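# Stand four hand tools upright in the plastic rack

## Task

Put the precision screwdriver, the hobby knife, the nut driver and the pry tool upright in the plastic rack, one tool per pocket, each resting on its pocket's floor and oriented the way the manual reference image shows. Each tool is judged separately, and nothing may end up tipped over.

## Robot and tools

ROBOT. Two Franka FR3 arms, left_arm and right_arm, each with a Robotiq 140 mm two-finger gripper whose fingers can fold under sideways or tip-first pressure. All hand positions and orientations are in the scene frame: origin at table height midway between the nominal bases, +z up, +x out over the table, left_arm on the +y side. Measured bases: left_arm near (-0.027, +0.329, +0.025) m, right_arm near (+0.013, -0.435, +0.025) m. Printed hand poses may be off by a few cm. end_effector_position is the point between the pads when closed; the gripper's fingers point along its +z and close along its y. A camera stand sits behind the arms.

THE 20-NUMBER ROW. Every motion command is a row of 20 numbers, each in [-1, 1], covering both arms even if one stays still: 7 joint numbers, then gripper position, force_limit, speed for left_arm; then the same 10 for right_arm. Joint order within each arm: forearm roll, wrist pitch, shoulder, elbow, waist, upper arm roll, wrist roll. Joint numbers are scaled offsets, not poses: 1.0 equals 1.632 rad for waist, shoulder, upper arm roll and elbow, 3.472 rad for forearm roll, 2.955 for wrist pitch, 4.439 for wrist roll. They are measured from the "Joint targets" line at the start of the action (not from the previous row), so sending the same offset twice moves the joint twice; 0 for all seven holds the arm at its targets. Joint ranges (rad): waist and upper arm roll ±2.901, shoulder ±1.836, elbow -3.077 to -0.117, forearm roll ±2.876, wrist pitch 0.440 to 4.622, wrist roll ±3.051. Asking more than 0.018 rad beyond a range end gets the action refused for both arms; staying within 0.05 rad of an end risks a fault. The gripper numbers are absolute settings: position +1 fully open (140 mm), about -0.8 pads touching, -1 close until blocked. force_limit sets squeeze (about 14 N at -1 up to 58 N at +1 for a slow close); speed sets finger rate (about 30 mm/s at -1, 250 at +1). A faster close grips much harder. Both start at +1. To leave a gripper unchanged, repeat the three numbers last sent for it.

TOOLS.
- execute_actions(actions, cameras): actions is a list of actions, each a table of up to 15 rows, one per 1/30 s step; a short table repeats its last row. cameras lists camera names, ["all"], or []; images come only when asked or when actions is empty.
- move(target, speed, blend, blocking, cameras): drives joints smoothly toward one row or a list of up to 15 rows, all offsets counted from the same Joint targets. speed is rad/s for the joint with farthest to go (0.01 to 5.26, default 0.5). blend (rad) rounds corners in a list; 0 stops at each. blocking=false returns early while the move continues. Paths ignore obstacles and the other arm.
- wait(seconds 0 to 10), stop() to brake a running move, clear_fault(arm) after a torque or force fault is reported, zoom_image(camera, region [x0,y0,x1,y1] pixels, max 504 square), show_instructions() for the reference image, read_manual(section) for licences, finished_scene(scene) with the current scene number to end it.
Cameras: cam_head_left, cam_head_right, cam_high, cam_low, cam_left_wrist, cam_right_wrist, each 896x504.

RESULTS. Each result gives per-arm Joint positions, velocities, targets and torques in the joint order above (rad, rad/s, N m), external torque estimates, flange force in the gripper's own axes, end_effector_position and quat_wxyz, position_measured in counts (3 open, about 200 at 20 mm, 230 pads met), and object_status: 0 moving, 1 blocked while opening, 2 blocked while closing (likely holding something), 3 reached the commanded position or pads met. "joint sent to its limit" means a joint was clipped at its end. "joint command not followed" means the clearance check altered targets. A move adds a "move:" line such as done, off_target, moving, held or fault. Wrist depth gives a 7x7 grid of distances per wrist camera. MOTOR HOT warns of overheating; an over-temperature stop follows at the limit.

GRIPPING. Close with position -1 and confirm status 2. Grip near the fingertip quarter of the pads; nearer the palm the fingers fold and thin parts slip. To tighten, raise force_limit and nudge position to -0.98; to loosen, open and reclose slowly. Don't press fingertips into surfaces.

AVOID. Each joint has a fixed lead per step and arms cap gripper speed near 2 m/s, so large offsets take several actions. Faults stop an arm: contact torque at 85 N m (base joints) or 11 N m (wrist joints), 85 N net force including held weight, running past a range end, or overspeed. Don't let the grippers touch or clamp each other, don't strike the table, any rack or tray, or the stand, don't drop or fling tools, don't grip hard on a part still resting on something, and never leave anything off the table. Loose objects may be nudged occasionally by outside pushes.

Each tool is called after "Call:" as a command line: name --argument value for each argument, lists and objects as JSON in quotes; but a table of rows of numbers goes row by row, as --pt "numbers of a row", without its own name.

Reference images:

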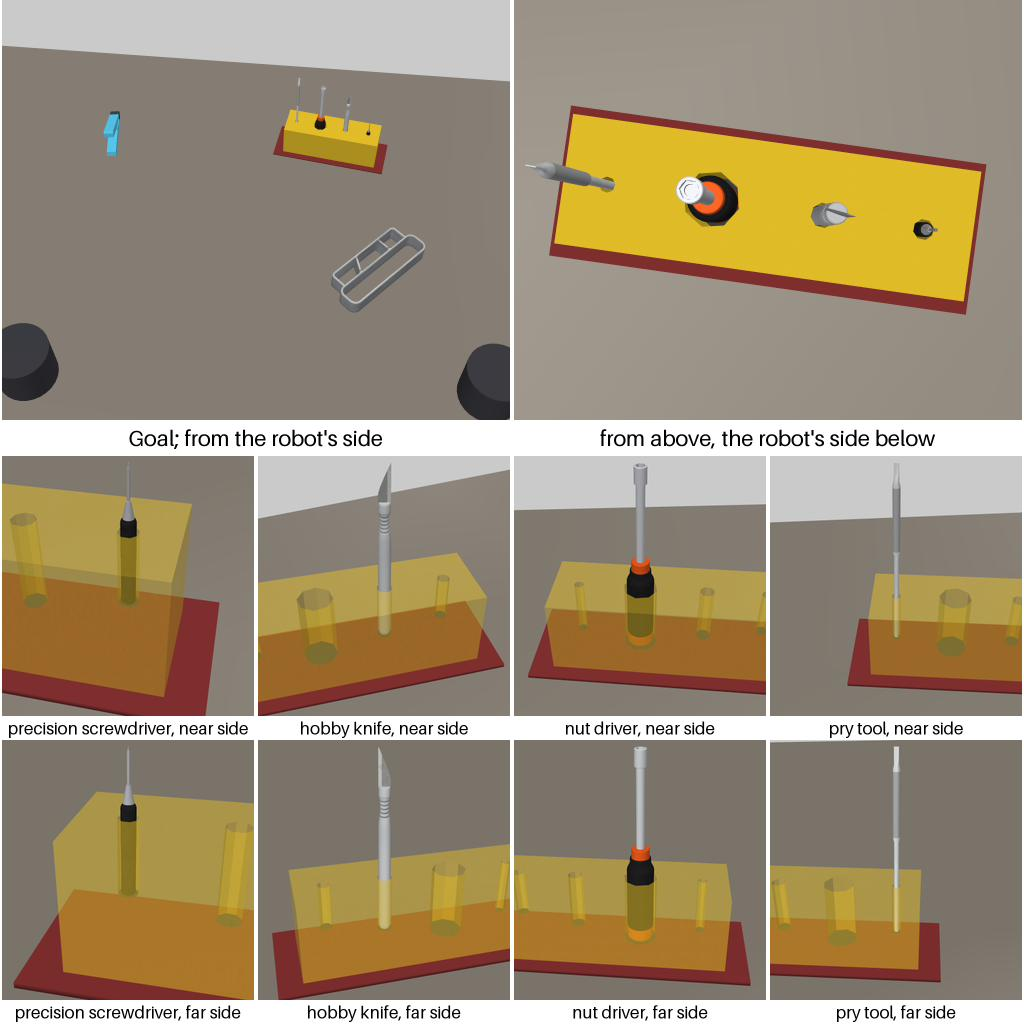

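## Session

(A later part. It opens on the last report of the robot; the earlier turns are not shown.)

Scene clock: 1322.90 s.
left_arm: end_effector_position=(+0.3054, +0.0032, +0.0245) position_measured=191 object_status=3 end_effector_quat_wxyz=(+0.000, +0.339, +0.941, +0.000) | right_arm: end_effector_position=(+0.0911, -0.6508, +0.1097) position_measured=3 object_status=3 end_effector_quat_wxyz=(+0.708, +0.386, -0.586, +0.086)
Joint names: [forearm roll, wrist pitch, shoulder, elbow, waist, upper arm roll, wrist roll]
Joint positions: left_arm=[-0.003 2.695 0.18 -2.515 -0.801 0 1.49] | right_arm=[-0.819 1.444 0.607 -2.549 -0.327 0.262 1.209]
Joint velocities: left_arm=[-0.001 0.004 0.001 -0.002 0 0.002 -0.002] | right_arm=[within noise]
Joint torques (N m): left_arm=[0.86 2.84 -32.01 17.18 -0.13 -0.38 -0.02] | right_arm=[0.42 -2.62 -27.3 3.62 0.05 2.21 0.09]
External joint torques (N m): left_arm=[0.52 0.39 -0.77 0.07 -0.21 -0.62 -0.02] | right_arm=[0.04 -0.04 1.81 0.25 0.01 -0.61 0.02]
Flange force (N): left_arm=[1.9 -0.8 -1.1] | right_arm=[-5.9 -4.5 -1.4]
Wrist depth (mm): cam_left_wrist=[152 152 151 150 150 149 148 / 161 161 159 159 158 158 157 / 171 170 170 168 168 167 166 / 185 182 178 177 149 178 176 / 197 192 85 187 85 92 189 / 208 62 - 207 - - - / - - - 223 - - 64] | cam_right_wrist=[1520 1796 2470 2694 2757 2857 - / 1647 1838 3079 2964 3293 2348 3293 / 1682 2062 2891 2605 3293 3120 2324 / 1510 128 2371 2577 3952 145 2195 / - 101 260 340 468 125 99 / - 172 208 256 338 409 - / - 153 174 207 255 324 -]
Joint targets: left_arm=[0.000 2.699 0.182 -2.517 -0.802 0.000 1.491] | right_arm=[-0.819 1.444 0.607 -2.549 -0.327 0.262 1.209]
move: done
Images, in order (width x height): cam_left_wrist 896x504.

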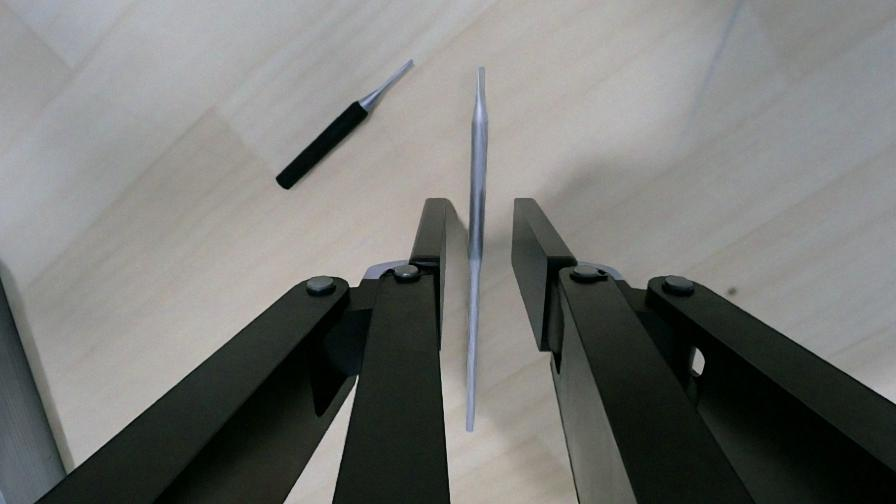

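Call:
move --target '[0,0,0,0,0,0,0, -1, -0.1, -1, 0,0,0,0,0,0,0,1,1,1]' --cameras '["cam_left_wrist"]'

Call:
zoom_image --camera "cam_left_wrist" --region '[380, 20, 580, 440]'

Scene clock: 1327.33 s.
left_arm: end_effector_position=(+0.3055, +0.0030, +0.0246) position_measured=225 object_status=0 end_effector_quat_wxyz=(+0.000, +0.339, +0.941, -0.001) | right_arm: end_effector_position=(+0.0911, -0.6508, +0.1097) position_measured=3 object_status=3 end_effector_quat_wxyz=(+0.708, +0.386, -0.586, +0.086)
Joint names: [forearm roll, wrist pitch, shoulder, elbow, waist, upper arm roll, wrist roll]
Joint positions: left_arm=[-0.003 2.695 0.18 -2.515 -0.801 0 1.49] | right_arm=[-0.819 1.444 0.607 -2.549 -0.327 0.262 1.209]
Joint torques (N m): left_arm=[0.86 2.85 -30.74 16.85 -0.08 -0.37 -0.07] | right_arm=[0.42 -2.62 -27.36 3.58 0.06 2.22 0.07]
External joint torques (N m): left_arm=[0.51 0.4 0.53 -0.25 -0.04 -0.5 -0.07] | right_arm=[0.04 -0.04 1.75 0.22 -0.07 -0.67 0]
Flange force (N): left_arm=[0.3 -0.7 2.5] | right_arm=[-5.6 -4.4 -1.2]
Wrist depth (mm): cam_left_wrist=[152 152 151 150 150 149 148 / 161 161 160 159 158 157 157 / 172 171 170 167 169 168 166 / 185 182 180 121 177 178 177 / 196 192 84 80 85 84 190 / 208 - 74 64 - - 200 / - - 68 - - 65 -] | cam_right_wrist=[- 1706 1570 2634 - - - / - 1959 2216 2857 2964 - 2258 / 1706 2009 2757 2496 3648 2694 2549 / 1520 128 2577 2577 - 144 2302 / - 101 246 333 457 125 98 / - 172 208 257 337 2577 - / - 153 173 207 254 325 -]
Joint targets: left_arm=[0.000 2.699 0.182 -2.517 -0.802 0.000 1.491] | right_arm=[-0.819 1.444 0.607 -2.549 -0.327 0.262 1.209]
move: done
Images, in order (width x height): cam_left_wrist 896x504.

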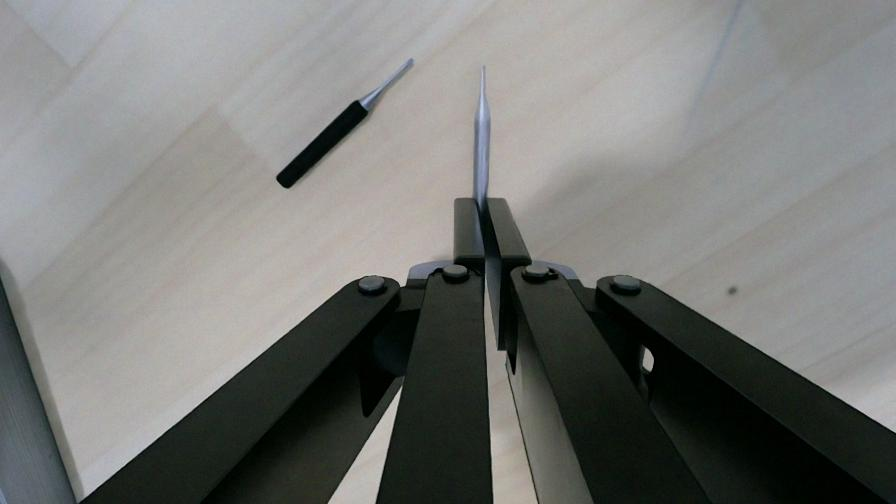

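Scaled by 1.200.

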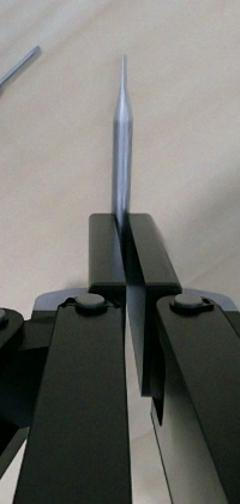

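Call:
move --pt "0 -0.0326 -0.0582 0.0008 0 0 0 -1 -0.1 -1 0 0 0 0 0 0 0 1 1 1" --pt "0 -0.2354 -0.2787 0.1475 0 0 0 -1 -0.1 -1 0 0 0 0 0 0 0 1 1 1" --speed '[0.12, 0.4]' --blend '[0.03, 0]' --cameras '["cam_left_wrist"]'

Scene clock: 1378.93 s.
left_arm: end_effector_position=(+0.3057, +0.0020, +0.2793) position_measured=231 object_status=3 end_effector_quat_wxyz=(+0.001, +0.340, +0.940, -0.002) | right_arm: end_effector_position=(+0.0911, -0.6508, +0.1097) position_measured=3 object_status=3 end_effector_quat_wxyz=(+0.708, +0.386, -0.586, +0.086)
Joint names: [forearm roll, wrist pitch, shoulder, elbow, waist, upper arm roll, wrist roll]
Joint positions: left_arm=[-0.003 2.009 -0.272 -2.276 -0.801 0 1.49] | right_arm=[-0.819 1.444 0.607 -2.549 -0.327 0.262 1.209]
Joint velocities: left_arm=[0 -0.004 -0.001 0 -0.001 -0.001 0.001] | right_arm=[within noise]
Joint torques (N m): left_arm=[1.22 2.17 -23.42 24.67 -0.03 -1.11 -0.04] | right_arm=[0.43 -2.63 -27.35 3.61 0.12 2.2 0.08]
External joint torques (N m): left_arm=[0.49 -0.29 -0.57 0.15 -0.02 -0.84 -0.04] | right_arm=[0.06 -0.02 1.73 0.28 0.25 -0.44 0]
Flange force (N): left_arm=[1.4 -0.8 -1.4] | right_arm=[-5.7 -4.1 -1.9]
Wrist depth (mm): cam_left_wrist=[383 386 381 380 376 371 368 / 412 405 404 401 397 394 393 / 436 420 429 420 418 417 412 / 465 465 453 121 442 439 442 / 500 489 86 80 85 461 471 / 518 - - 64 - - 1481 / - - 67 - - 64 -] | cam_right_wrist=[- 1867 - - 2757 - 2522 / - 1682 - 3161 2823 - 2634 / 1867 2155 2470 2549 3824 2549 2634 / 1491 128 2419 2664 3120 145 2155 / - 101 258 334 455 125 99 / - 172 207 257 337 2522 - / - 153 173 207 255 325 -]
Joint targets: left_arm=[0.000 2.004 -0.273 -2.276 -0.802 0.000 1.491] | right_arm=[-0.819 1.444 0.607 -2.549 -0.327 0.262 1.209]
move: done
Images, in order (width x height): cam_left_wrist 896x504.

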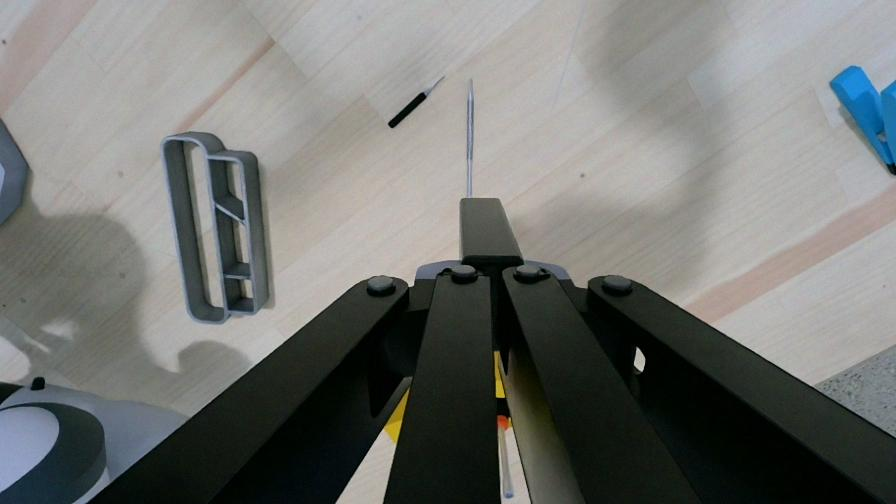

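Call:
move --pt "0 0.2030 0.2187 -0.1495 0.0261 0 0.0096 -1 -0.1 -1 0 0 0 0 0 0 0 1 1 1" --pt "0 0.2337 0.2736 -0.1502 0.0261 0 0.0096 -1 -0.1 -1 0 0 0 0 0 0 0 1 1 1" --speed '[0.5, 0.06]' --blend '[0.02, 0]' --cameras '["cam_left_wrist","cam_low"]'

Call:
zoom_image --camera "cam_left_wrist" --region '[380, 20, 580, 440]'

Call:
zoom_image --camera "cam_low" --region '[430, 220, 550, 300]'

Scene clock: 1410.60 s.
left_arm: end_effector_position=(+0.3168, +0.0179, +0.0265) position_measured=231 object_status=3 end_effector_quat_wxyz=(-0.001, +0.338, +0.941, +0.000) | right_arm: end_effector_position=(+0.0911, -0.6508, +0.1097) position_measured=3 object_status=3 end_effector_quat_wxyz=(+0.708, +0.386, -0.586, +0.086)
Joint names: [forearm roll, wrist pitch, shoulder, elbow, waist, upper arm roll, wrist roll]
Joint positions: left_arm=[-0.003 2.69 0.171 -2.52 -0.761 0 1.528] | right_arm=[-0.819 1.444 0.607 -2.549 -0.327 0.262 1.209]
Joint velocities: left_arm=[0 0.004 0.001 -0.002 0 0.002 0] | right_arm=[within noise]
Joint torques (N m): left_arm=[0.86 2.8 -31.65 17.43 1.13 -0.43 0.14] | right_arm=[0.43 -2.62 -27.31 3.64 0.11 2.22 0.07]
External joint torques (N m): left_arm=[0.5 0.33 -0.55 0.15 1.14 -0.59 0.14] | right_arm=[0.06 -0.03 1.87 0.23 0.13 -0.54 -0.01]
Flange force (N): left_arm=[1.0 1.4 -0.6] | right_arm=[-6.1 -4.4 -1.7]
Wrist depth (mm): cam_left_wrist=[155 153 153 152 151 151 150 / 162 162 160 160 160 160 159 / 174 172 172 169 170 170 168 / 186 184 183 134 178 180 178 / 198 196 85 80 85 188 191 / 212 - - 64 - - 201 / - - 67 - - 64 -] | cam_right_wrist=[1530 - 2044 2605 2964 2823 2470 / - 1706 - 3120 3001 2694 - / 1706 2136 2664 2258 - 2470 2395 / 1482 128 2395 2444 - 145 2237 / - 101 259 341 455 125 98 / - 173 208 256 336 2694 - / - 153 174 207 255 325 -]
Joint targets: left_arm=[0.000 2.694 0.174 -2.521 -0.760 0.000 1.534] | right_arm=[-0.819 1.444 0.607 -2.549 -0.327 0.262 1.209]
move: done
Images, in order (width x height): cam_low 896x504, cam_left_wrist 896x504.

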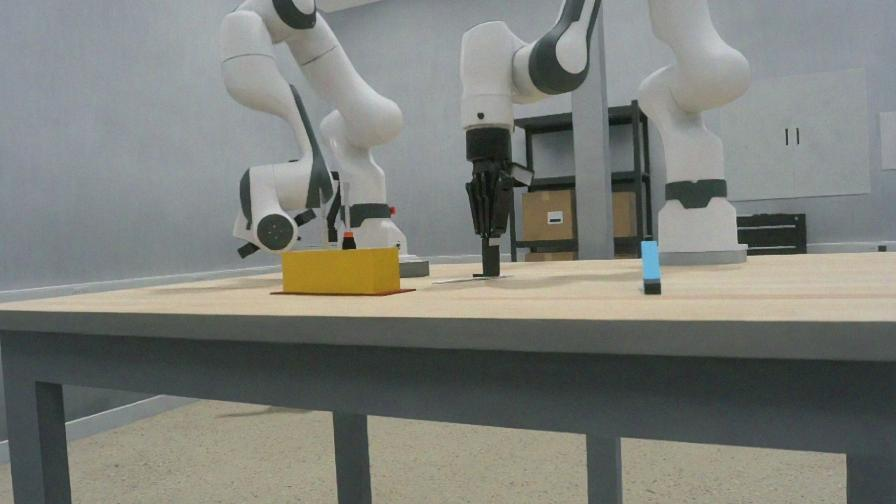

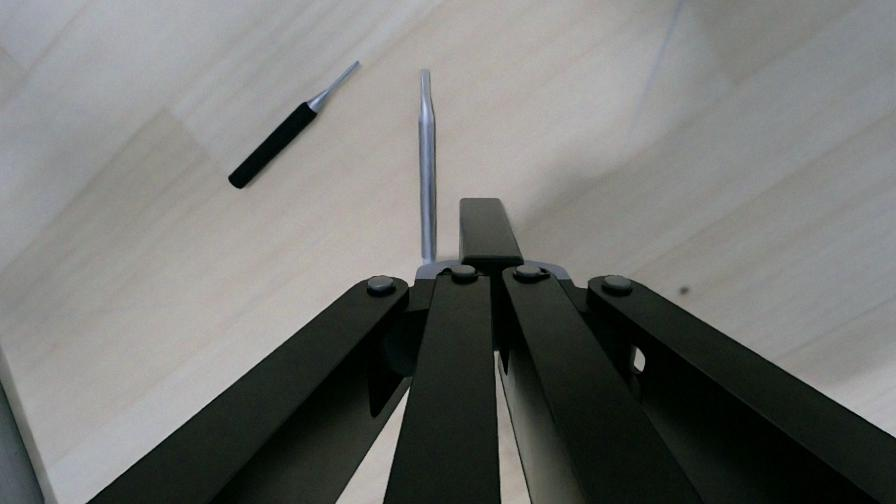

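Scaled by 1.200.

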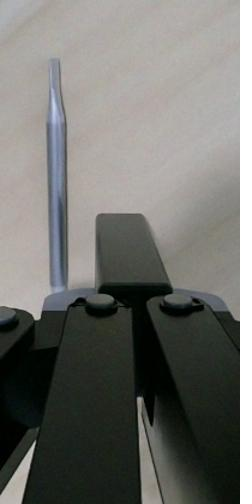

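Scaled by 4.200.

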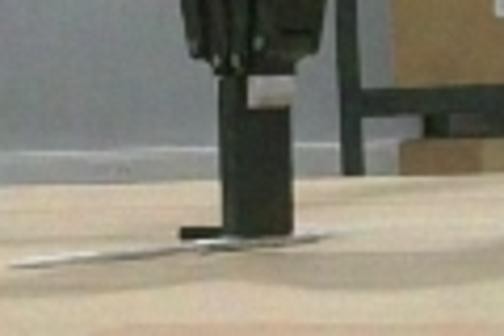

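Call:
move --target '[0,0.0018,0.0034,0.0001,0,0,0,-1,-0.1,-1,0,0,0,0,0,0,0,1,1,1]' --speed 0.02

Call:
move --target '[0,0.0009,0.0017,0.0001,0,0,0,-1,-0.1,-1,0,0,0,0,0,0,0,1,1,1]' --speed 0.02

Call:
move --target '[0,0.0009,0.0017,0.0001,0,0,0,-1,-0.1,-1,0,0,0,0,0,0,0,1,1,1]' --speed 0.02

Scene clock: 1417.33 s.
left_arm: end_effector_position=(+0.3168, +0.0180, +0.0244) position_measured=231 object_status=3 end_effector_quat_wxyz=(-0.001, +0.338, +0.941, +0.000) | right_arm: end_effector_position=(+0.0911, -0.6508, +0.1097) position_measured=3 object_status=3 end_effector_quat_wxyz=(+0.708, +0.386, -0.586, +0.086)
Joint names: [forearm roll, wrist pitch, shoulder, elbow, waist, upper arm roll, wrist roll]
Joint positions: left_arm=[-0.003 2.695 0.177 -2.52 -0.761 0 1.528] | right_arm=[-0.819 1.444 0.607 -2.549 -0.327 0.262 1.209]
Joint velocities: left_arm=[0.001 0.003 0 0.001 0 -0.001 0] | right_arm=[within noise]
Joint torques (N m): left_arm=[0.85 2.83 -31.8 17.42 1.12 -0.41 0.14] | right_arm=[0.43 -2.63 -27.34 3.61 0.07 2.23 0.09]
External joint torques (N m): left_arm=[0.5 0.38 -0.77 0.36 1.15 -0.55 0.14] | right_arm=[0.05 -0.04 1.84 0.22 0.04 -0.56 0.01]
Flange force (N): left_arm=[0.8 1.5 -1.1] | right_arm=[-5.9 -4.4 -1.5]
Wrist depth (mm): cam_left_wrist=[152 152 151 150 150 149 148 / 161 161 158 159 158 158 157 / 172 170 169 167 168 167 166 / 185 182 180 134 176 178 177 / 196 193 86 80 85 185 189 / 207 - - 64 - - 201 / - - 67 - - 64 -] | cam_right_wrist=[- 2155 - - - - - / 1613 2062 - - - 2605 - / 1743 1824 2927 2280 - 3487 2348 / 1482 128 2324 2577 - 145 2395 / - 101 259 342 465 125 98 / - 173 208 257 338 2419 - / - 153 173 207 255 323 -]
Joint targets: left_arm=[0.000 2.700 0.180 -2.521 -0.760 0.000 1.534] | right_arm=[-0.819 1.444 0.607 -2.549 -0.327 0.262 1.209]
move: done

Scene clock: 1418.03 s.
left_arm: end_effector_position=(+0.3168, +0.0180, +0.0234) position_measured=231 object_status=3 end_effector_quat_wxyz=(-0.001, +0.338, +0.941, +0.000) | right_arm: end_effector_position=(+0.0911, -0.6508, +0.1097) position_measured=3 object_status=3 end_effector_quat_wxyz=(+0.708, +0.386, -0.586, +0.086)
Joint names: [forearm roll, wrist pitch, shoulder, elbow, waist, upper arm roll, wrist roll]
Joint positions: left_arm=[-0.003 2.698 0.18 -2.52 -0.761 0 1.528] | right_arm=[-0.819 1.444 0.607 -2.549 -0.327 0.262 1.209]
Joint torques (N m): left_arm=[0.85 2.83 -31.78 17.52 1.08 -0.41 0.17] | right_arm=[0.42 -2.62 -27.35 3.67 0.06 2.2 0.07]
External joint torques (N m): left_arm=[0.5 0.39 -0.69 0.53 1.15 -0.51 0.17] | right_arm=[0.05 -0.04 1.86 0.23 0.06 -0.59 0]
Flange force (N): left_arm=[0.1 1.6 -0.8] | right_arm=[-6.0 -4.5 -1.5]
Wrist depth (mm): cam_left_wrist=[151 151 150 149 148 148 147 / 160 160 157 158 157 157 156 / 170 169 169 165 167 166 165 / 183 181 180 134 176 177 175 / 194 194 86 80 85 183 188 / 206 - - 64 - - 198 / - - 67 - - 64 -] | cam_right_wrist=[1550 - - - - 3824 2348 / 1718 - 2216 2664 3120 2964 - / 1769 2062 2605 2444 2419 2927 2757 / 1613 128 2419 2496 - 145 2098 / - 101 258 341 474 125 98 / - 172 207 257 339 407 - / - 153 174 207 254 325 -]
Joint targets: left_arm=[0.000 2.702 0.182 -2.521 -0.760 0.000 1.534] | right_arm=[-0.819 1.444 0.607 -2.549 -0.327 0.262 1.209]
move: done

Scene clock: 1418.73 s.
left_arm: end_effector_position=(+0.3167, +0.0180, +0.0223) position_measured=231 object_status=3 end_effector_quat_wxyz=(-0.001, +0.338, +0.941, +0.000) | right_arm: end_effector_position=(+0.0911, -0.6508, +0.1097) position_measured=3 object_status=3 end_effector_quat_wxyz=(+0.708, +0.386, -0.586, +0.086)
Joint names: [forearm roll, wrist pitch, shoulder, elbow, waist, upper arm roll, wrist roll]
Joint positions: left_arm=[-0.003 2.701 0.182 -2.52 -0.761 0 1.528] | right_arm=[-0.819 1.444 0.607 -2.549 -0.327 0.262 1.209]
Joint torques (N m): left_arm=[0.86 2.89 -31.87 17.55 1.11 -0.44 0.15] | right_arm=[0.43 -2.61 -27.31 3.63 0.06 2.26 0.1]
External joint torques (N m): left_arm=[0.51 0.43 -0.65 0.49 1.17 -0.57 0.15] | right_arm=[0.06 -0.02 1.88 0.23 0.05 -0.52 0.03]
Flange force (N): left_arm=[0.2 1.5 -0.6] | right_arm=[-6.1 -4.4 -1.6]
Wrist depth (mm): cam_left_wrist=[150 149 149 149 148 147 146 / 159 159 157 157 157 155 155 / 169 168 167 165 166 165 163 / 183 180 178 133 174 175 174 / 193 191 86 80 85 182 186 / 205 - - 64 - - 197 / - - 67 - - 64 -] | cam_right_wrist=[- 1976 - - 3436 - - / 1743 1824 2891 2823 3079 3001 2195 / 1731 2044 2857 3001 3763 2725 2605 / 1482 128 2348 3387 3204 145 2371 / - 101 249 340 2694 125 98 / - 172 208 257 338 2605 - / - 153 174 207 255 326 -]
Joint targets: left_arm=[0.000 2.705 0.185 -2.521 -0.760 0.000 1.534] | right_arm=[-0.819 1.444 0.607 -2.549 -0.327 0.262 1.209]
move: done

Call:
move --target '[0,0.0009,0.0017,0.0001,0,0,0,-1,-0.1,-1,0,0,0,0,0,0,0,1,1,1]' --speed 0.02

Call:
move --target '[0,0.0009,0.0017,0.0001,0,0,0,-1,-0.1,-1,0,0,0,0,0,0,0,1,1,1]' --speed 0.02

Call:
move --target '[0,0.0009,0.0017,0.0001,0,0,0,-1,-0.1,-1,0,0,0,0,0,0,0,1,1,1]' --speed 0.02

Scene clock: 1424.53 s.
left_arm: end_effector_position=(+0.3167, +0.0181, +0.0213) position_measured=231 object_status=3 end_effector_quat_wxyz=(-0.001, +0.338, +0.941, +0.000) | right_arm: end_effector_position=(+0.0911, -0.6508, +0.1097) position_measured=3 object_status=3 end_effector_quat_wxyz=(+0.708, +0.386, -0.586, +0.086)
Joint names: [forearm roll, wrist pitch, shoulder, elbow, waist, upper arm roll, wrist roll]
Joint positions: left_arm=[-0.003 2.703 0.185 -2.52 -0.761 0 1.528] | right_arm=[-0.819 1.444 0.607 -2.549 -0.327 0.262 1.209]
Joint torques (N m): left_arm=[0.85 2.85 -31.89 17.48 1.12 -0.38 0.14] | right_arm=[0.42 -2.63 -27.32 3.6 0.09 2.22 0.1]
External joint torques (N m): left_arm=[0.5 0.39 -0.59 0.5 1.16 -0.53 0.14] | right_arm=[0.05 -0.04 1.91 0.19 0.11 -0.54 0.02]
Flange force (N): left_arm=[0.0 1.5 -0.5] | right_arm=[-6.2 -4.4 -1.6]
Wrist depth (mm): cam_left_wrist=[149 149 149 147 147 146 145 / 158 157 155 155 155 155 154 / 167 167 166 164 165 164 162 / 181 178 177 166 174 174 173 / 192 190 86 80 85 181 185 / 205 - - 64 - - 195 / - - 67 - - 64 -] | cam_right_wrist=[1248 1838 - 2927 3763 - - / - - 2444 3001 - 3161 - / 1756 2080 4160 2496 2694 2725 2605 / 1530 128 2216 2522 - 145 2195 / - 101 259 343 462 125 99 / - 172 208 257 335 2419 - / - 153 173 207 255 328 -]
Joint targets: left_arm=[0.000 2.708 0.188 -2.521 -0.760 0.000 1.534] | right_arm=[-0.819 1.444 0.607 -2.549 -0.327 0.262 1.209]
move: done

Scene clock: 1425.23 s.
left_arm: end_effector_position=(+0.3166, +0.0181, +0.0205) position_measured=231 object_status=3 end_effector_quat_wxyz=(-0.001, +0.338, +0.941, +0.000) | right_arm: end_effector_position=(+0.0911, -0.6508, +0.1097) position_measured=3 object_status=3 end_effector_quat_wxyz=(+0.708, +0.386, -0.586, +0.086)
Joint names: [forearm roll, wrist pitch, shoulder, elbow, waist, upper arm roll, wrist roll]
Joint positions: left_arm=[-0.003 2.705 0.187 -2.52 -0.761 0 1.528] | right_arm=[-0.819 1.444 0.607 -2.549 -0.327 0.262 1.209]
Joint torques (N m): left_arm=[0.84 3.02 -31.26 17.44 1.12 -0.4 0.15] | right_arm=[0.42 -2.63 -27.33 3.67 0.06 2.21 0.05]
External joint torques (N m): left_arm=[0.5 0.57 0 0.5 1.1 -0.6 0.15] | right_arm=[0.05 -0.04 1.87 0.26 0.04 -0.58 -0.02]
Flange force (N): left_arm=[-1.0 1.4 1.6] | right_arm=[-6.0 -4.6 -1.6]
Wrist depth (mm): cam_left_wrist=[148 148 148 147 146 145 145 / 157 157 155 156 155 154 153 / 167 167 166 163 164 163 163 / 180 178 176 165 172 173 173 / 190 190 85 80 85 180 185 / 205 - - 64 - - 194 / - - 67 - - 64 -] | cam_right_wrist=[1658 1706 1992 - 3001 - 2522 / - 1796 - 3079 - 2927 2496 / 1796 2136 2522 - 3040 2664 2237 / 1491 118 2324 2634 3339 145 2302 / - 101 259 341 466 125 99 / - 172 207 257 337 2324 - / - 153 173 207 256 327 -]
Joint targets: left_arm=[0.000 2.710 0.191 -2.520 -0.760 0.000 1.534] | right_arm=[-0.819 1.444 0.607 -2.549 -0.327 0.262 1.209]
move: done

Scene clock: 1425.93 s.
left_arm: end_effector_position=(+0.3166, +0.0181, +0.0205) position_measured=231 object_status=3 end_effector_quat_wxyz=(-0.001, +0.338, +0.941, +0.000) | right_arm: end_effector_position=(+0.0911, -0.6508, +0.1097) position_measured=3 object_status=3 end_effector_quat_wxyz=(+0.708, +0.386, -0.586, +0.086)
Joint names: [forearm roll, wrist pitch, shoulder, elbow, waist, upper arm roll, wrist roll]
Joint positions: left_arm=[-0.003 2.705 0.187 -2.52 -0.761 0 1.528] | right_arm=[-0.819 1.444 0.607 -2.549 -0.327 0.262 1.209]
Joint torques (N m): left_arm=[0.84 3.38 -29.46 17.14 1.11 -0.41 0.17] | right_arm=[0.44 -2.62 -27.34 3.63 0.1 2.21 0.09]
External joint torques (N m): left_arm=[0.5 0.94 1.79 0.26 1.09 -0.6 0.17] | right_arm=[0.07 -0.03 1.84 0.21 0.12 -0.54 0.02]
Flange force (N): left_arm=[-3.5 1.3 7.4] | right_arm=[-6.0 -4.3 -1.6]
Wrist depth (mm): cam_left_wrist=[149 148 148 147 146 145 145 / 158 156 155 155 154 154 153 / 167 167 165 164 164 163 162 / 180 178 176 166 173 173 172 / 191 189 85 80 85 180 185 / 205 - - 64 - - 193 / - - 67 - - 64 -] | cam_right_wrist=[1530 1769 - - 5783 2237 - / - 2175 2324 - 4234 2302 - / 1743 1943 2725 2348 3293 3436 2098 / 1510 128 2395 2496 3204 145 2395 / - 101 258 339 478 125 98 / - 172 207 257 337 2605 - / - 153 174 205 255 325 -]
Joint targets: left_arm=[0.000 2.713 0.193 -2.520 -0.760 0.000 1.534] | right_arm=[-0.819 1.444 0.607 -2.549 -0.327 0.262 1.209]
move: done

Call:
move --pt "0 -0.0232 -0.0432 -0.0011 0 0 0 -1 -0.1 -1 0 0 0 0 0 0 0 1 1 1" --pt "0 -0.0237 -0.0415 0.0013 -0.0259 0 -0.0097 -0.49 -0.1 0 0 0 0 0 0 0 0 1 1 1" --pt "0 -0.0021 -0.0017 0.0021 -0.0259 0 -0.0097 -0.49 -0.1 0 0 0 0 0 0 0 0 1 1 1" --speed '[0.08, 0.06, 0.05]' --cameras '["cam_left_wrist"]'

Call:
zoom_image --camera "cam_left_wrist" --region '[380, 20, 580, 440]'

Scene clock: 1460.87 s.
left_arm: end_effector_position=(+0.3030, +0.0058, +0.0203) position_measured=191 object_status=3 end_effector_quat_wxyz=(-0.004, +0.342, +0.940, +0.001) | right_arm: end_effector_position=(+0.0911, -0.6508, +0.1097) position_measured=3 object_status=3 end_effector_quat_wxyz=(+0.708, +0.386, -0.586, +0.086)
Joint names: [forearm roll, wrist pitch, shoulder, elbow, waist, upper arm roll, wrist roll]
Joint positions: left_arm=[-0.003 2.698 0.187 -2.518 -0.801 0 1.497] | right_arm=[-0.819 1.444 0.607 -2.549 -0.327 0.262 1.209]
Joint torques (N m): left_arm=[0.84 3.62 -30.72 18.17 -0.11 -0.41 -0.3] | right_arm=[0.43 -2.63 -27.34 3.61 0.07 2.21 0.09]
External joint torques (N m): left_arm=[0.49 1.19 0.53 1.21 -0.02 -0.5 -0.3] | right_arm=[0.06 -0.03 1.78 0.24 0.15 -0.48 0.02]
Flange force (N): left_arm=[-3.6 -1.5 4.7] | right_arm=[-5.8 -4.2 -1.7]
Wrist depth (mm): cam_left_wrist=[148 149 148 147 147 146 145 / 157 157 156 155 155 154 153 / 167 166 165 164 164 163 162 / 180 178 174 172 149 174 172 / 191 186 85 182 85 92 183 / 202 62 - 201 - - - / - - - 213 - - 64] | cam_right_wrist=[- 1783 2080 - 3436 2605 - / - - 2522 3204 - 2891 - / 1731 2577 2664 2395 1943 3001 2258 / 1482 128 2324 2964 - 145 2419 / - 101 255 339 465 125 99 / - 172 208 257 339 2371 - / - 153 174 207 255 325 -]
Joint targets: left_arm=[0.000 2.707 0.191 -2.517 -0.802 0.000 1.491] | right_arm=[-0.819 1.444 0.607 -2.549 -0.327 0.262 1.209]
move: done
Images, in order (width x height): cam_left_wrist 896x504.

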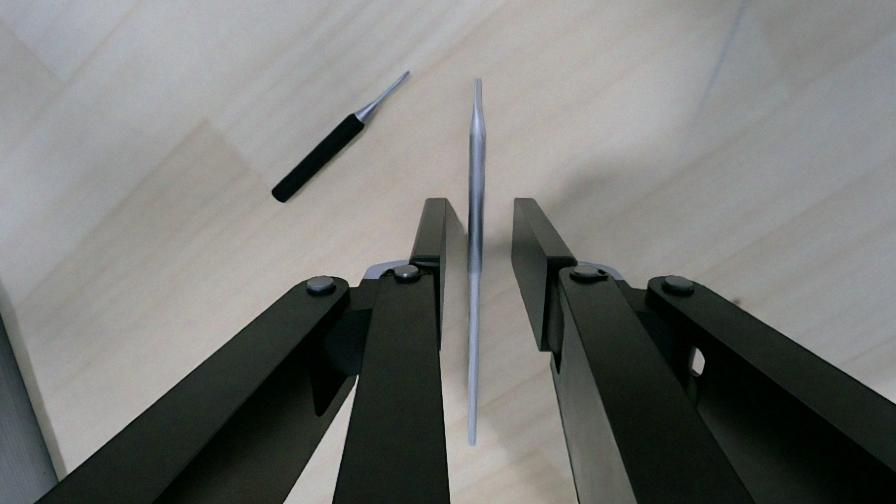

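Scaled by 1.200.

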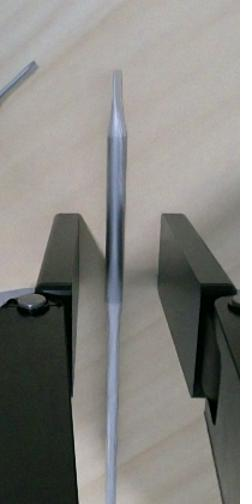

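Call:
move --target '[0,-0.0015,-0.0028,0,-0.0005,0,0,-0.49,-0.1,0,0,0,0,0,0,0,0,1,1,1]' --speed 0.02

Call:
move --target '[0,0,0,0,0,0,0,-1,-0.1,-1,0,0,0,0,0,0,0,1,1,1]'

Call:
wait --seconds 1 --cameras '["cam_left_wrist"]'

Call:
zoom_image --camera "cam_left_wrist" --region '[380, 20, 580, 440]'

Scene clock: 1470.10 s.
left_arm: end_effector_position=(+0.3029, +0.0057, +0.0203) position_measured=191 object_status=3 end_effector_quat_wxyz=(-0.004, +0.342, +0.940, +0.001) | right_arm: end_effector_position=(+0.0911, -0.6508, +0.1097) position_measured=3 object_status=3 end_effector_quat_wxyz=(+0.708, +0.386, -0.586, +0.086)
Joint names: [forearm roll, wrist pitch, shoulder, elbow, waist, upper arm roll, wrist roll]
Joint positions: left_arm=[-0.003 2.698 0.187 -2.518 -0.801 0 1.497] | right_arm=[-0.819 1.444 0.607 -2.549 -0.327 0.262 1.209]
Joint torques (N m): left_arm=[0.81 3.47 -32.23 18.7 -0.62 -0.63 -0.3] | right_arm=[0.43 -2.62 -27.29 3.61 0.04 2.17 0.09]
External joint torques (N m): left_arm=[0.47 1.03 -0.89 1.71 -0.65 -0.83 -0.3] | right_arm=[0.07 -0.04 1.86 0.18 0.05 -0.59 0.02]
Flange force (N): left_arm=[-2.4 -2.5 0.5] | right_arm=[-6.0 -4.4 -1.4]
Wrist depth (mm): cam_left_wrist=[149 148 148 147 146 146 144 / 157 157 156 155 155 154 153 / 167 167 165 165 164 163 163 / 179 177 174 172 149 173 172 / 191 186 85 182 85 92 183 / 201 62 - 200 - - - / - - - 213 - - 64] | cam_right_wrist=[1635 1824 2009 - 3040 - - / - - 2496 2258 - 2664 2522 / 1783 1769 3079 2419 - 2823 2522 / 1446 128 2371 2664 2964 145 2419 / - 101 260 340 489 125 99 / - 172 207 257 337 2634 - / - 154 174 207 256 324 -]
Joint targets: left_arm=[0.000 2.702 0.186 -2.517 -0.803 0.000 1.491] | right_arm=[-0.819 1.444 0.607 -2.549 -0.327 0.262 1.209]
move: done

Scene clock: 1471.07 s.
left_arm: end_effector_position=(+0.3032, +0.0050, +0.0207) position_measured=223 object_status=0 end_effector_quat_wxyz=(-0.003, +0.343, +0.939, +0.001) | right_arm: end_effector_position=(+0.0911, -0.6508, +0.1097) position_measured=3 object_status=3 end_effector_quat_wxyz=(+0.708, +0.386, -0.586, +0.086)
Joint names: [forearm roll, wrist pitch, shoulder, elbow, waist, upper arm roll, wrist roll]
Joint positions: left_arm=[-0.003 2.699 0.187 -2.518 -0.801 0 1.497] | right_arm=[-0.819 1.444 0.607 -2.549 -0.327 0.262 1.209]
Joint torques (N m): left_arm=[0.8 2.79 -32.22 17.53 -0.2 -0.63 -0.27] | right_arm=[0.41 -2.62 -27.34 3.57 0.05 2.22 0.07]
External joint torques (N m): left_arm=[0.44 0.33 -0.92 0.5 -0.12 -0.73 -0.27] | right_arm=[0.04 -0.03 1.79 0.18 0.04 -0.57 -0.01]
Flange force (N): left_arm=[0.8 -1.4 -1.6] | right_arm=[-5.7 -4.3 -1.3]
Wrist depth (mm): cam_left_wrist=[149 148 148 147 146 146 145 / 157 157 156 155 155 155 153 / 168 167 166 163 164 163 162 / 181 178 176 121 172 174 173 / 191 189 85 80 85 84 185 / 203 - 74 64 - - 192 / - - 65 - - 66 -] | cam_right_wrist=[- - 2470 2823 3648 2694 2324 / - - 3040 4311 2891 2725 2694 / 1731 2155 2444 2195 3436 2757 2237 / 1482 128 2371 2725 - 145 2549 / - 101 259 341 463 125 98 / - 172 208 256 336 2324 - / - 153 173 207 253 327 -]
Joint targets: left_arm=[0.000 2.702 0.186 -2.517 -0.803 0.000 1.491] | right_arm=[-0.819 1.444 0.607 -2.549 -0.327 0.262 1.209]
move: done

Scene clock: 1472.07 s.
left_arm: end_effector_position=(+0.3032, +0.0050, +0.0207) position_measured=223 object_status=2 end_effector_quat_wxyz=(-0.003, +0.343, +0.939, +0.001) | right_arm: end_effector_position=(+0.0911, -0.6508, +0.1097) position_measured=3 object_status=3 end_effector_quat_wxyz=(+0.708, +0.386, -0.586, +0.086)
Joint names: [forearm roll, wrist pitch, shoulder, elbow, waist, upper arm roll, wrist roll]
Joint positions: left_arm=[-0.003 2.699 0.187 -2.518 -0.801 0 1.497] | right_arm=[-0.819 1.444 0.607 -2.549 -0.327 0.262 1.209]
Joint torques (N m): left_arm=[0.8 2.78 -32.21 17.56 -0.17 -0.6 -0.3] | right_arm=[0.42 -2.62 -27.3 3.6 0.09 2.23 0.09]
External joint torques (N m): left_arm=[0.46 0.35 -1.02 0.64 -0.16 -0.77 -0.3] | right_arm=[0.05 -0.04 1.8 0.23 0.02 -0.59 0.02]
Flange force (N): left_arm=[0.5 -1.5 -1.8] | right_arm=[-5.9 -4.4 -1.4]
Wrist depth (mm): cam_left_wrist=[149 149 148 147 146 146 145 / 158 157 156 156 155 154 153 / 167 167 165 164 165 163 162 / 181 177 176 121 173 174 172 / 191 190 85 80 85 84 185 / 203 - 74 64 - - 192 / - - 65 - - 66 -] | cam_right_wrist=[- 1897 2280 2789 - - 3001 / 1706 1838 2195 2891 - - 2549 / 1731 2044 2725 2605 - - 2371 / 1455 128 2302 2725 - 145 2280 / - 101 258 343 457 125 98 / - 172 207 257 337 2577 - / - 153 174 206 256 327 -]
Joint targets: left_arm=[0.000 2.702 0.186 -2.517 -0.803 0.000 1.491] | right_arm=[-0.819 1.444 0.607 -2.549 -0.327 0.262 1.209]
Tool commands: left_gripper/position=-1.0 left_gripper/force_limit=-0.1 left_gripper/speed=-1.0 right_gripper/position=+1.0 right_gripper/force_limit=+1.0 right_gripper/speed=+1.0
wait: 1.00 s; at rest by 0.17 s
Images, in order (width x height): cam_left_wrist 896x504.

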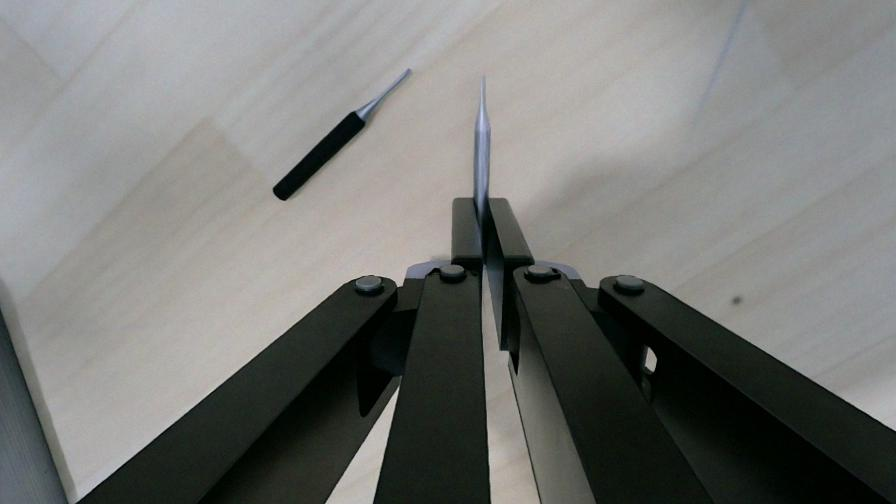

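Scaled by 1.200.

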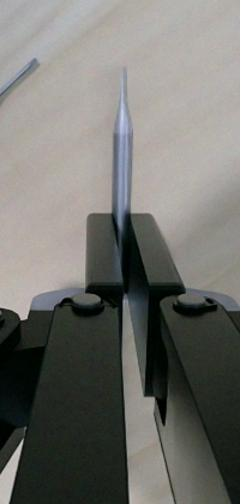

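Call:
move --target '[0,-0.0336,-0.0607,0.0008,0,0,0,-1,-0.1,-1,0,0,0,0,0,0,0,1,1,1]' --speed 0.08 --cameras '["cam_left_wrist"]'

Scene clock: 1479.43 s.
left_arm: end_effector_position=(+0.3051, +0.0031, +0.0584) position_measured=223 object_status=2 end_effector_quat_wxyz=(+0.000, +0.343, +0.939, -0.001) | right_arm: end_effector_position=(+0.0911, -0.6508, +0.1097) position_measured=3 object_status=3 end_effector_quat_wxyz=(+0.708, +0.386, -0.586, +0.086)
Joint names: [forearm roll, wrist pitch, shoulder, elbow, waist, upper arm roll, wrist roll]
Joint positions: left_arm=[-0.003 2.608 0.089 -2.517 -0.802 0 1.497] | right_arm=[-0.819 1.444 0.607 -2.549 -0.327 0.262 1.209]
Joint velocities: left_arm=[-0.001 -0.003 0.001 0 0 0 0] | right_arm=[within noise]
Joint torques (N m): left_arm=[0.87 2.39 -31.53 19.3 -0.13 -0.55 -0.26] | right_arm=[0.42 -2.63 -27.38 3.66 0.05 2.2 0.05]
External joint torques (N m): left_arm=[0.46 -0.05 -2.02 0.85 -0.11 -0.61 -0.26] | right_arm=[0.05 -0.04 1.76 0.28 0.08 -0.55 -0.02]
Flange force (N): left_arm=[1.9 -1.2 -5.4] | right_arm=[-5.7 -4.4 -1.6]
Wrist depth (mm): cam_left_wrist=[183 182 181 180 181 179 178 / 194 194 193 189 190 189 188 / 206 205 204 201 202 200 200 / 218 219 218 121 213 213 212 / 229 232 85 80 85 84 227 / 235 - 74 64 - - 240 / - - 65 - - 66 -] | cam_right_wrist=[1635 1769 - 2857 2444 2927 1897 / - - - - - 2891 1992 / 1718 1867 2789 2371 2823 2857 2280 / 1473 128 2395 2634 - 145 2280 / - 101 259 339 464 125 98 / - 172 208 256 339 2634 - / - 153 174 207 255 325 -]
Joint targets: left_arm=[0.000 2.603 0.087 -2.516 -0.803 0.000 1.491] | right_arm=[-0.819 1.444 0.607 -2.549 -0.327 0.262 1.209]
move: done
Images, in order (width x height): cam_left_wrist 896x504.

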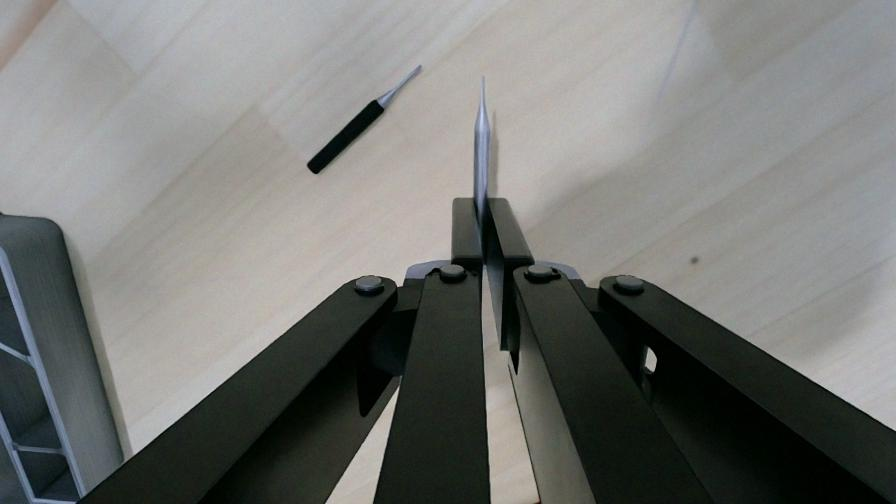

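Call:
move --pt "0 -0.2029 -0.2205 0.1469 0 0 0 -1 -0.1 -1 0 0 0 0 0 0 0 1 1 1" --pt "-0.6875 -0.2311 0.0110 0.0006 0.2635 0 -0.0606 -1 -0.1 -1 0 0 0 0 0 0 0 1 1 1" --speed '[0.35, 0.8]' --blend '[0.05, 0]' --cameras '["cam_left_wrist","cam_high"]'

Scene clock: 1497.00 s.
left_arm: end_effector_position=(+0.5154, -0.0633, +0.3037) position_measured=223 object_status=2 end_effector_quat_wxyz=(+0.358, +0.597, -0.350, +0.627) | right_arm: end_effector_position=(+0.0911, -0.6508, +0.1097) position_measured=3 object_status=3 end_effector_quat_wxyz=(+0.708, +0.386, -0.586, +0.086)
Joint names: [forearm roll, wrist pitch, shoulder, elbow, waist, upper arm roll, wrist roll]
Joint positions: left_arm=[-2.384 1.925 0.103 -2.513 -0.374 0.001 1.229] | right_arm=[-0.819 1.444 0.607 -2.549 -0.327 0.262 1.209]
Joint velocities: left_arm=[-0.003 0 0.001 0.001 0 0.001 -0.005] | right_arm=[within noise]
Joint torques (N m): left_arm=[-1.32 -2.83 -30.52 18.29 1.05 -0.91 -0.26] | right_arm=[0.42 -2.62 -27.31 3.59 0.05 2.24 0.06]
External joint torques (N m): left_arm=[-0.49 -0.27 -0.96 0.2 1.09 -0.72 -0.29] | right_arm=[0.04 -0.03 1.83 0.22 0.06 -0.51 -0.02]
Flange force (N): left_arm=[2.3 1.2 -1.1] | right_arm=[-5.9 -4.3 -1.5]
Wrist depth (mm): cam_left_wrist=[- 2858 - 3037 - 2405 351 / 2169 2670 - 154 - 2189 2584 / - 3422 3283 3328 - 2792 2189 / 1991 - - 109 - - 2112 / 2112 2730 80 80 85 79 384 / 1991 - 74 64 - - 377 / - - 65 - - 66 -] | cam_right_wrist=[1602 1783 - - - 3539 2577 / 1706 1796 - 2927 - 2470 - / 1796 2155 2757 - 2522 3120 2216 / 1437 128 2324 3339 2757 145 2496 / - 101 258 340 478 125 99 / - 173 208 257 337 2605 - / - 153 174 207 255 326 -]
Joint targets: left_arm=[-2.387 1.920 0.105 -2.515 -0.373 0.000 1.222] | right_arm=[-0.819 1.444 0.607 -2.549 -0.327 0.262 1.209]
move: done
Images, in order (width x height): cam_high 896x504, cam_left_wrist 896x504.

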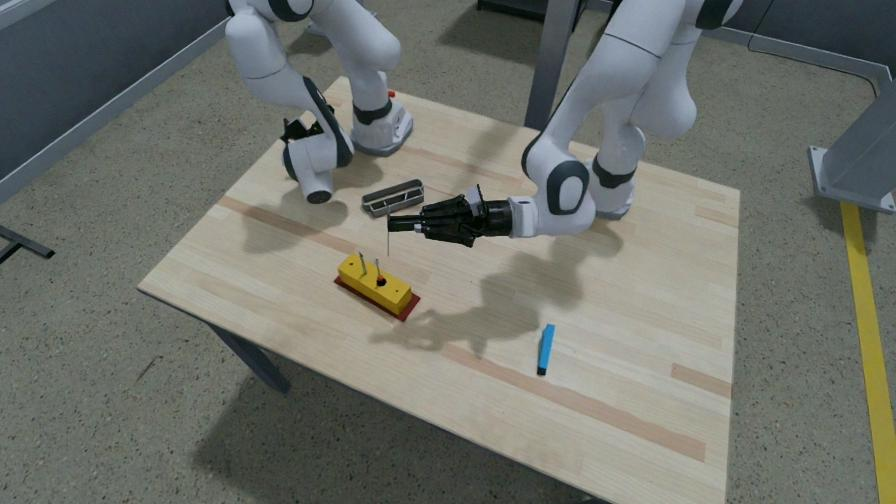

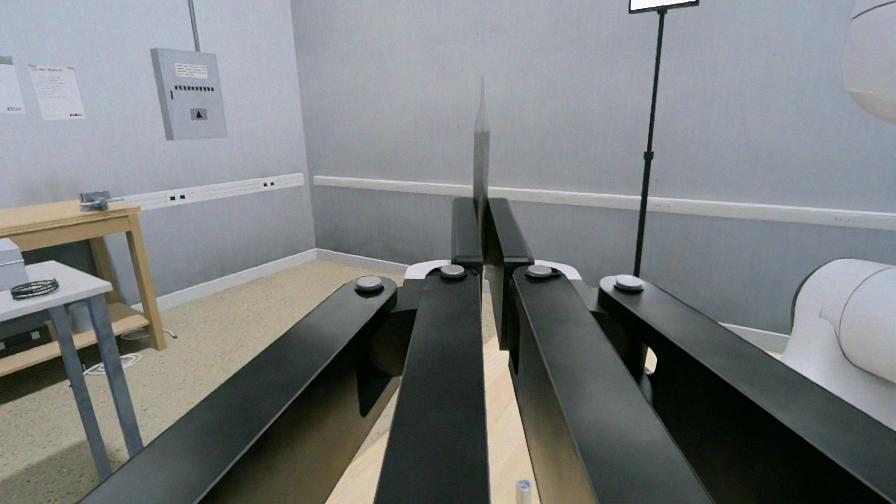

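Call:
move --target '[-0.0052,-0.0793,0.2466,0.0586,0.0192,0,0.0462,-1,-0.1,-1,0,0,0,0,0,0,0,1,1,1]' --speed 0.25 --cameras '["cam_left_wrist","cam_high","cam_low"]'

Call:
zoom_image --camera "cam_left_wrist" --region '[400, 320, 580, 504]'

Call:
zoom_image --camera "cam_low" --region '[270, 170, 430, 310]'

Call:
zoom_image --camera "cam_high" --region '[320, 180, 460, 330]'

Scene clock: 1506.20 s.
left_arm: end_effector_position=(+0.5125, -0.0641, +0.1625) position_measured=223 object_status=2 end_effector_quat_wxyz=(+0.364, +0.601, -0.345, +0.623) | right_arm: end_effector_position=(+0.0911, -0.6508, +0.1097) position_measured=3 object_status=3 end_effector_quat_wxyz=(+0.708, +0.386, -0.586, +0.086)
Joint names: [forearm roll, wrist pitch, shoulder, elbow, waist, upper arm roll, wrist roll]
Joint positions: left_arm=[-2.403 1.69 0.505 -2.421 -0.343 0.001 1.419] | right_arm=[-0.819 1.444 0.607 -2.549 -0.327 0.262 1.209]
Joint velocities: left_arm=[-0.001 0 0 0.002 -0.001 0 0.007] | right_arm=[within noise]
Joint torques (N m): left_arm=[-0.98 -2.93 -37.45 13.26 1.15 -1.52 0.17] | right_arm=[0.42 -2.63 -27.34 3.59 0.04 2.21 0.09]
External joint torques (N m): left_arm=[-0.54 -0.25 -1.5 1.24 1.15 -0.56 0.14] | right_arm=[0.04 -0.04 1.73 0.28 -0.01 -0.61 0.02]
Flange force (N): left_arm=[2.5 -0.3 1.3] | right_arm=[-5.6 -4.4 -1.4]
Wrist depth (mm): cam_left_wrist=[2359 2825 - - 2584 2292 - / - 3196 3856 - - 2229 365 / 2150 2670 3422 2963 2730 1557 360 / 1162 2584 3422 110 750 671 348 / 2189 2429 80 80 85 84 454 / 1760 - 74 64 - - 381 / - - 65 - - 66 -] | cam_right_wrist=[- 2044 - 2823 - - 2195 / - - 2348 - 3339 - - / 1743 2258 2857 2549 3204 2789 2634 / 1473 128 2605 2757 - 145 2324 / - 101 259 334 452 125 98 / - 172 208 256 336 2605 - / - 154 173 207 255 325 -]
Joint targets: left_arm=[-2.405 1.686 0.508 -2.419 -0.341 0.000 1.427] | right_arm=[-0.819 1.444 0.607 -2.549 -0.327 0.262 1.209]
move: done
Images, in order (width x height): cam_high 896x504, cam_low 896x504, cam_left_wrist 896x504.

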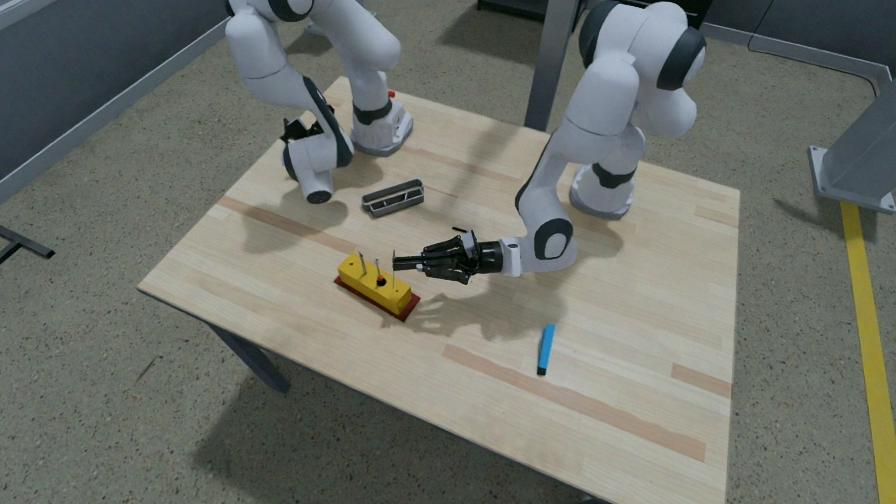

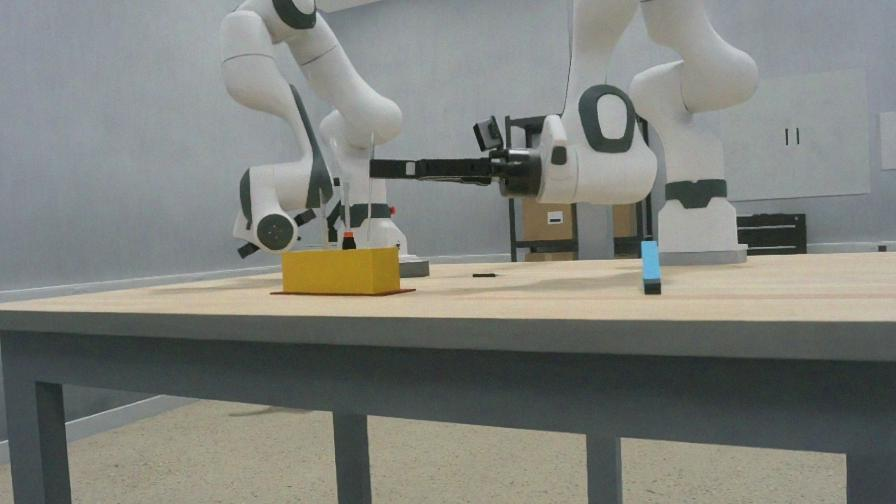

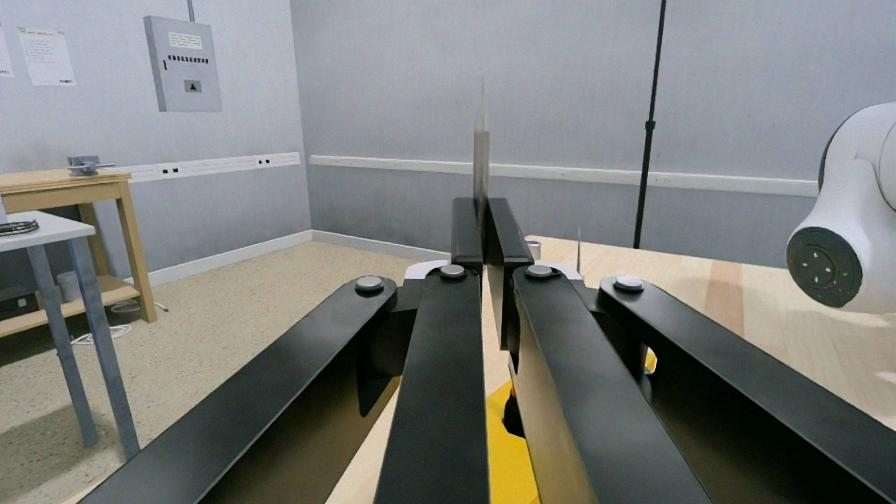

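Scaled by 2.739.

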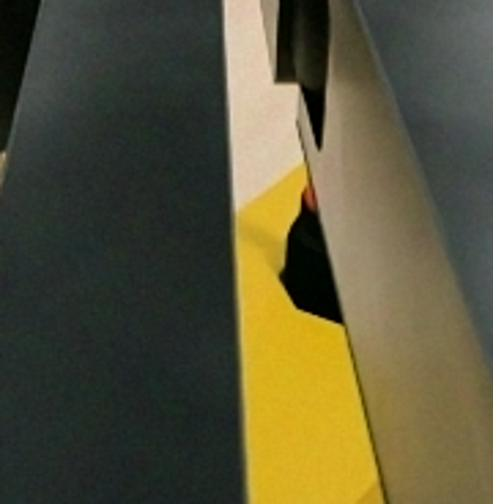

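Scaled by 3.150.

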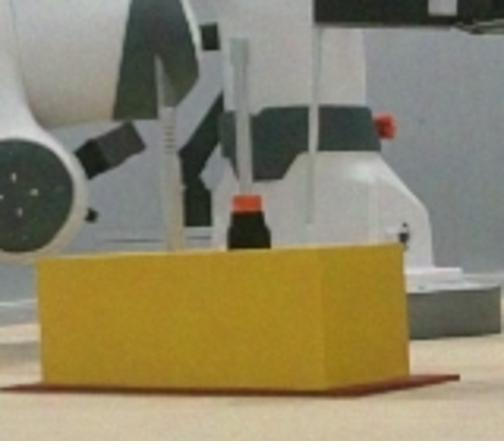

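Scaled by 3.360.

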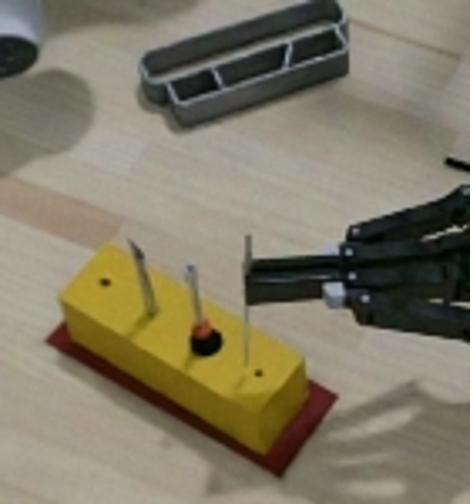

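Call:
zoom_image --camera "cam_low" --region '[310, 215, 410, 265]'

Call:
zoom_image --camera "cam_high" --region '[370, 250, 430, 320]'

Scaled by 5.040.

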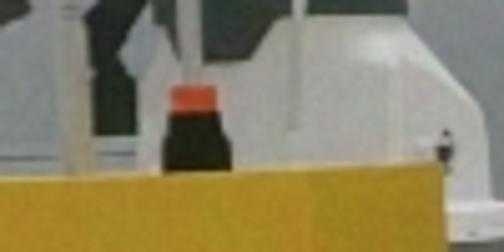

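Scaled by 7.200.

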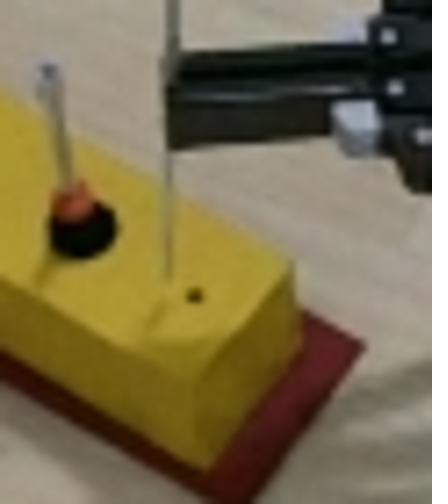

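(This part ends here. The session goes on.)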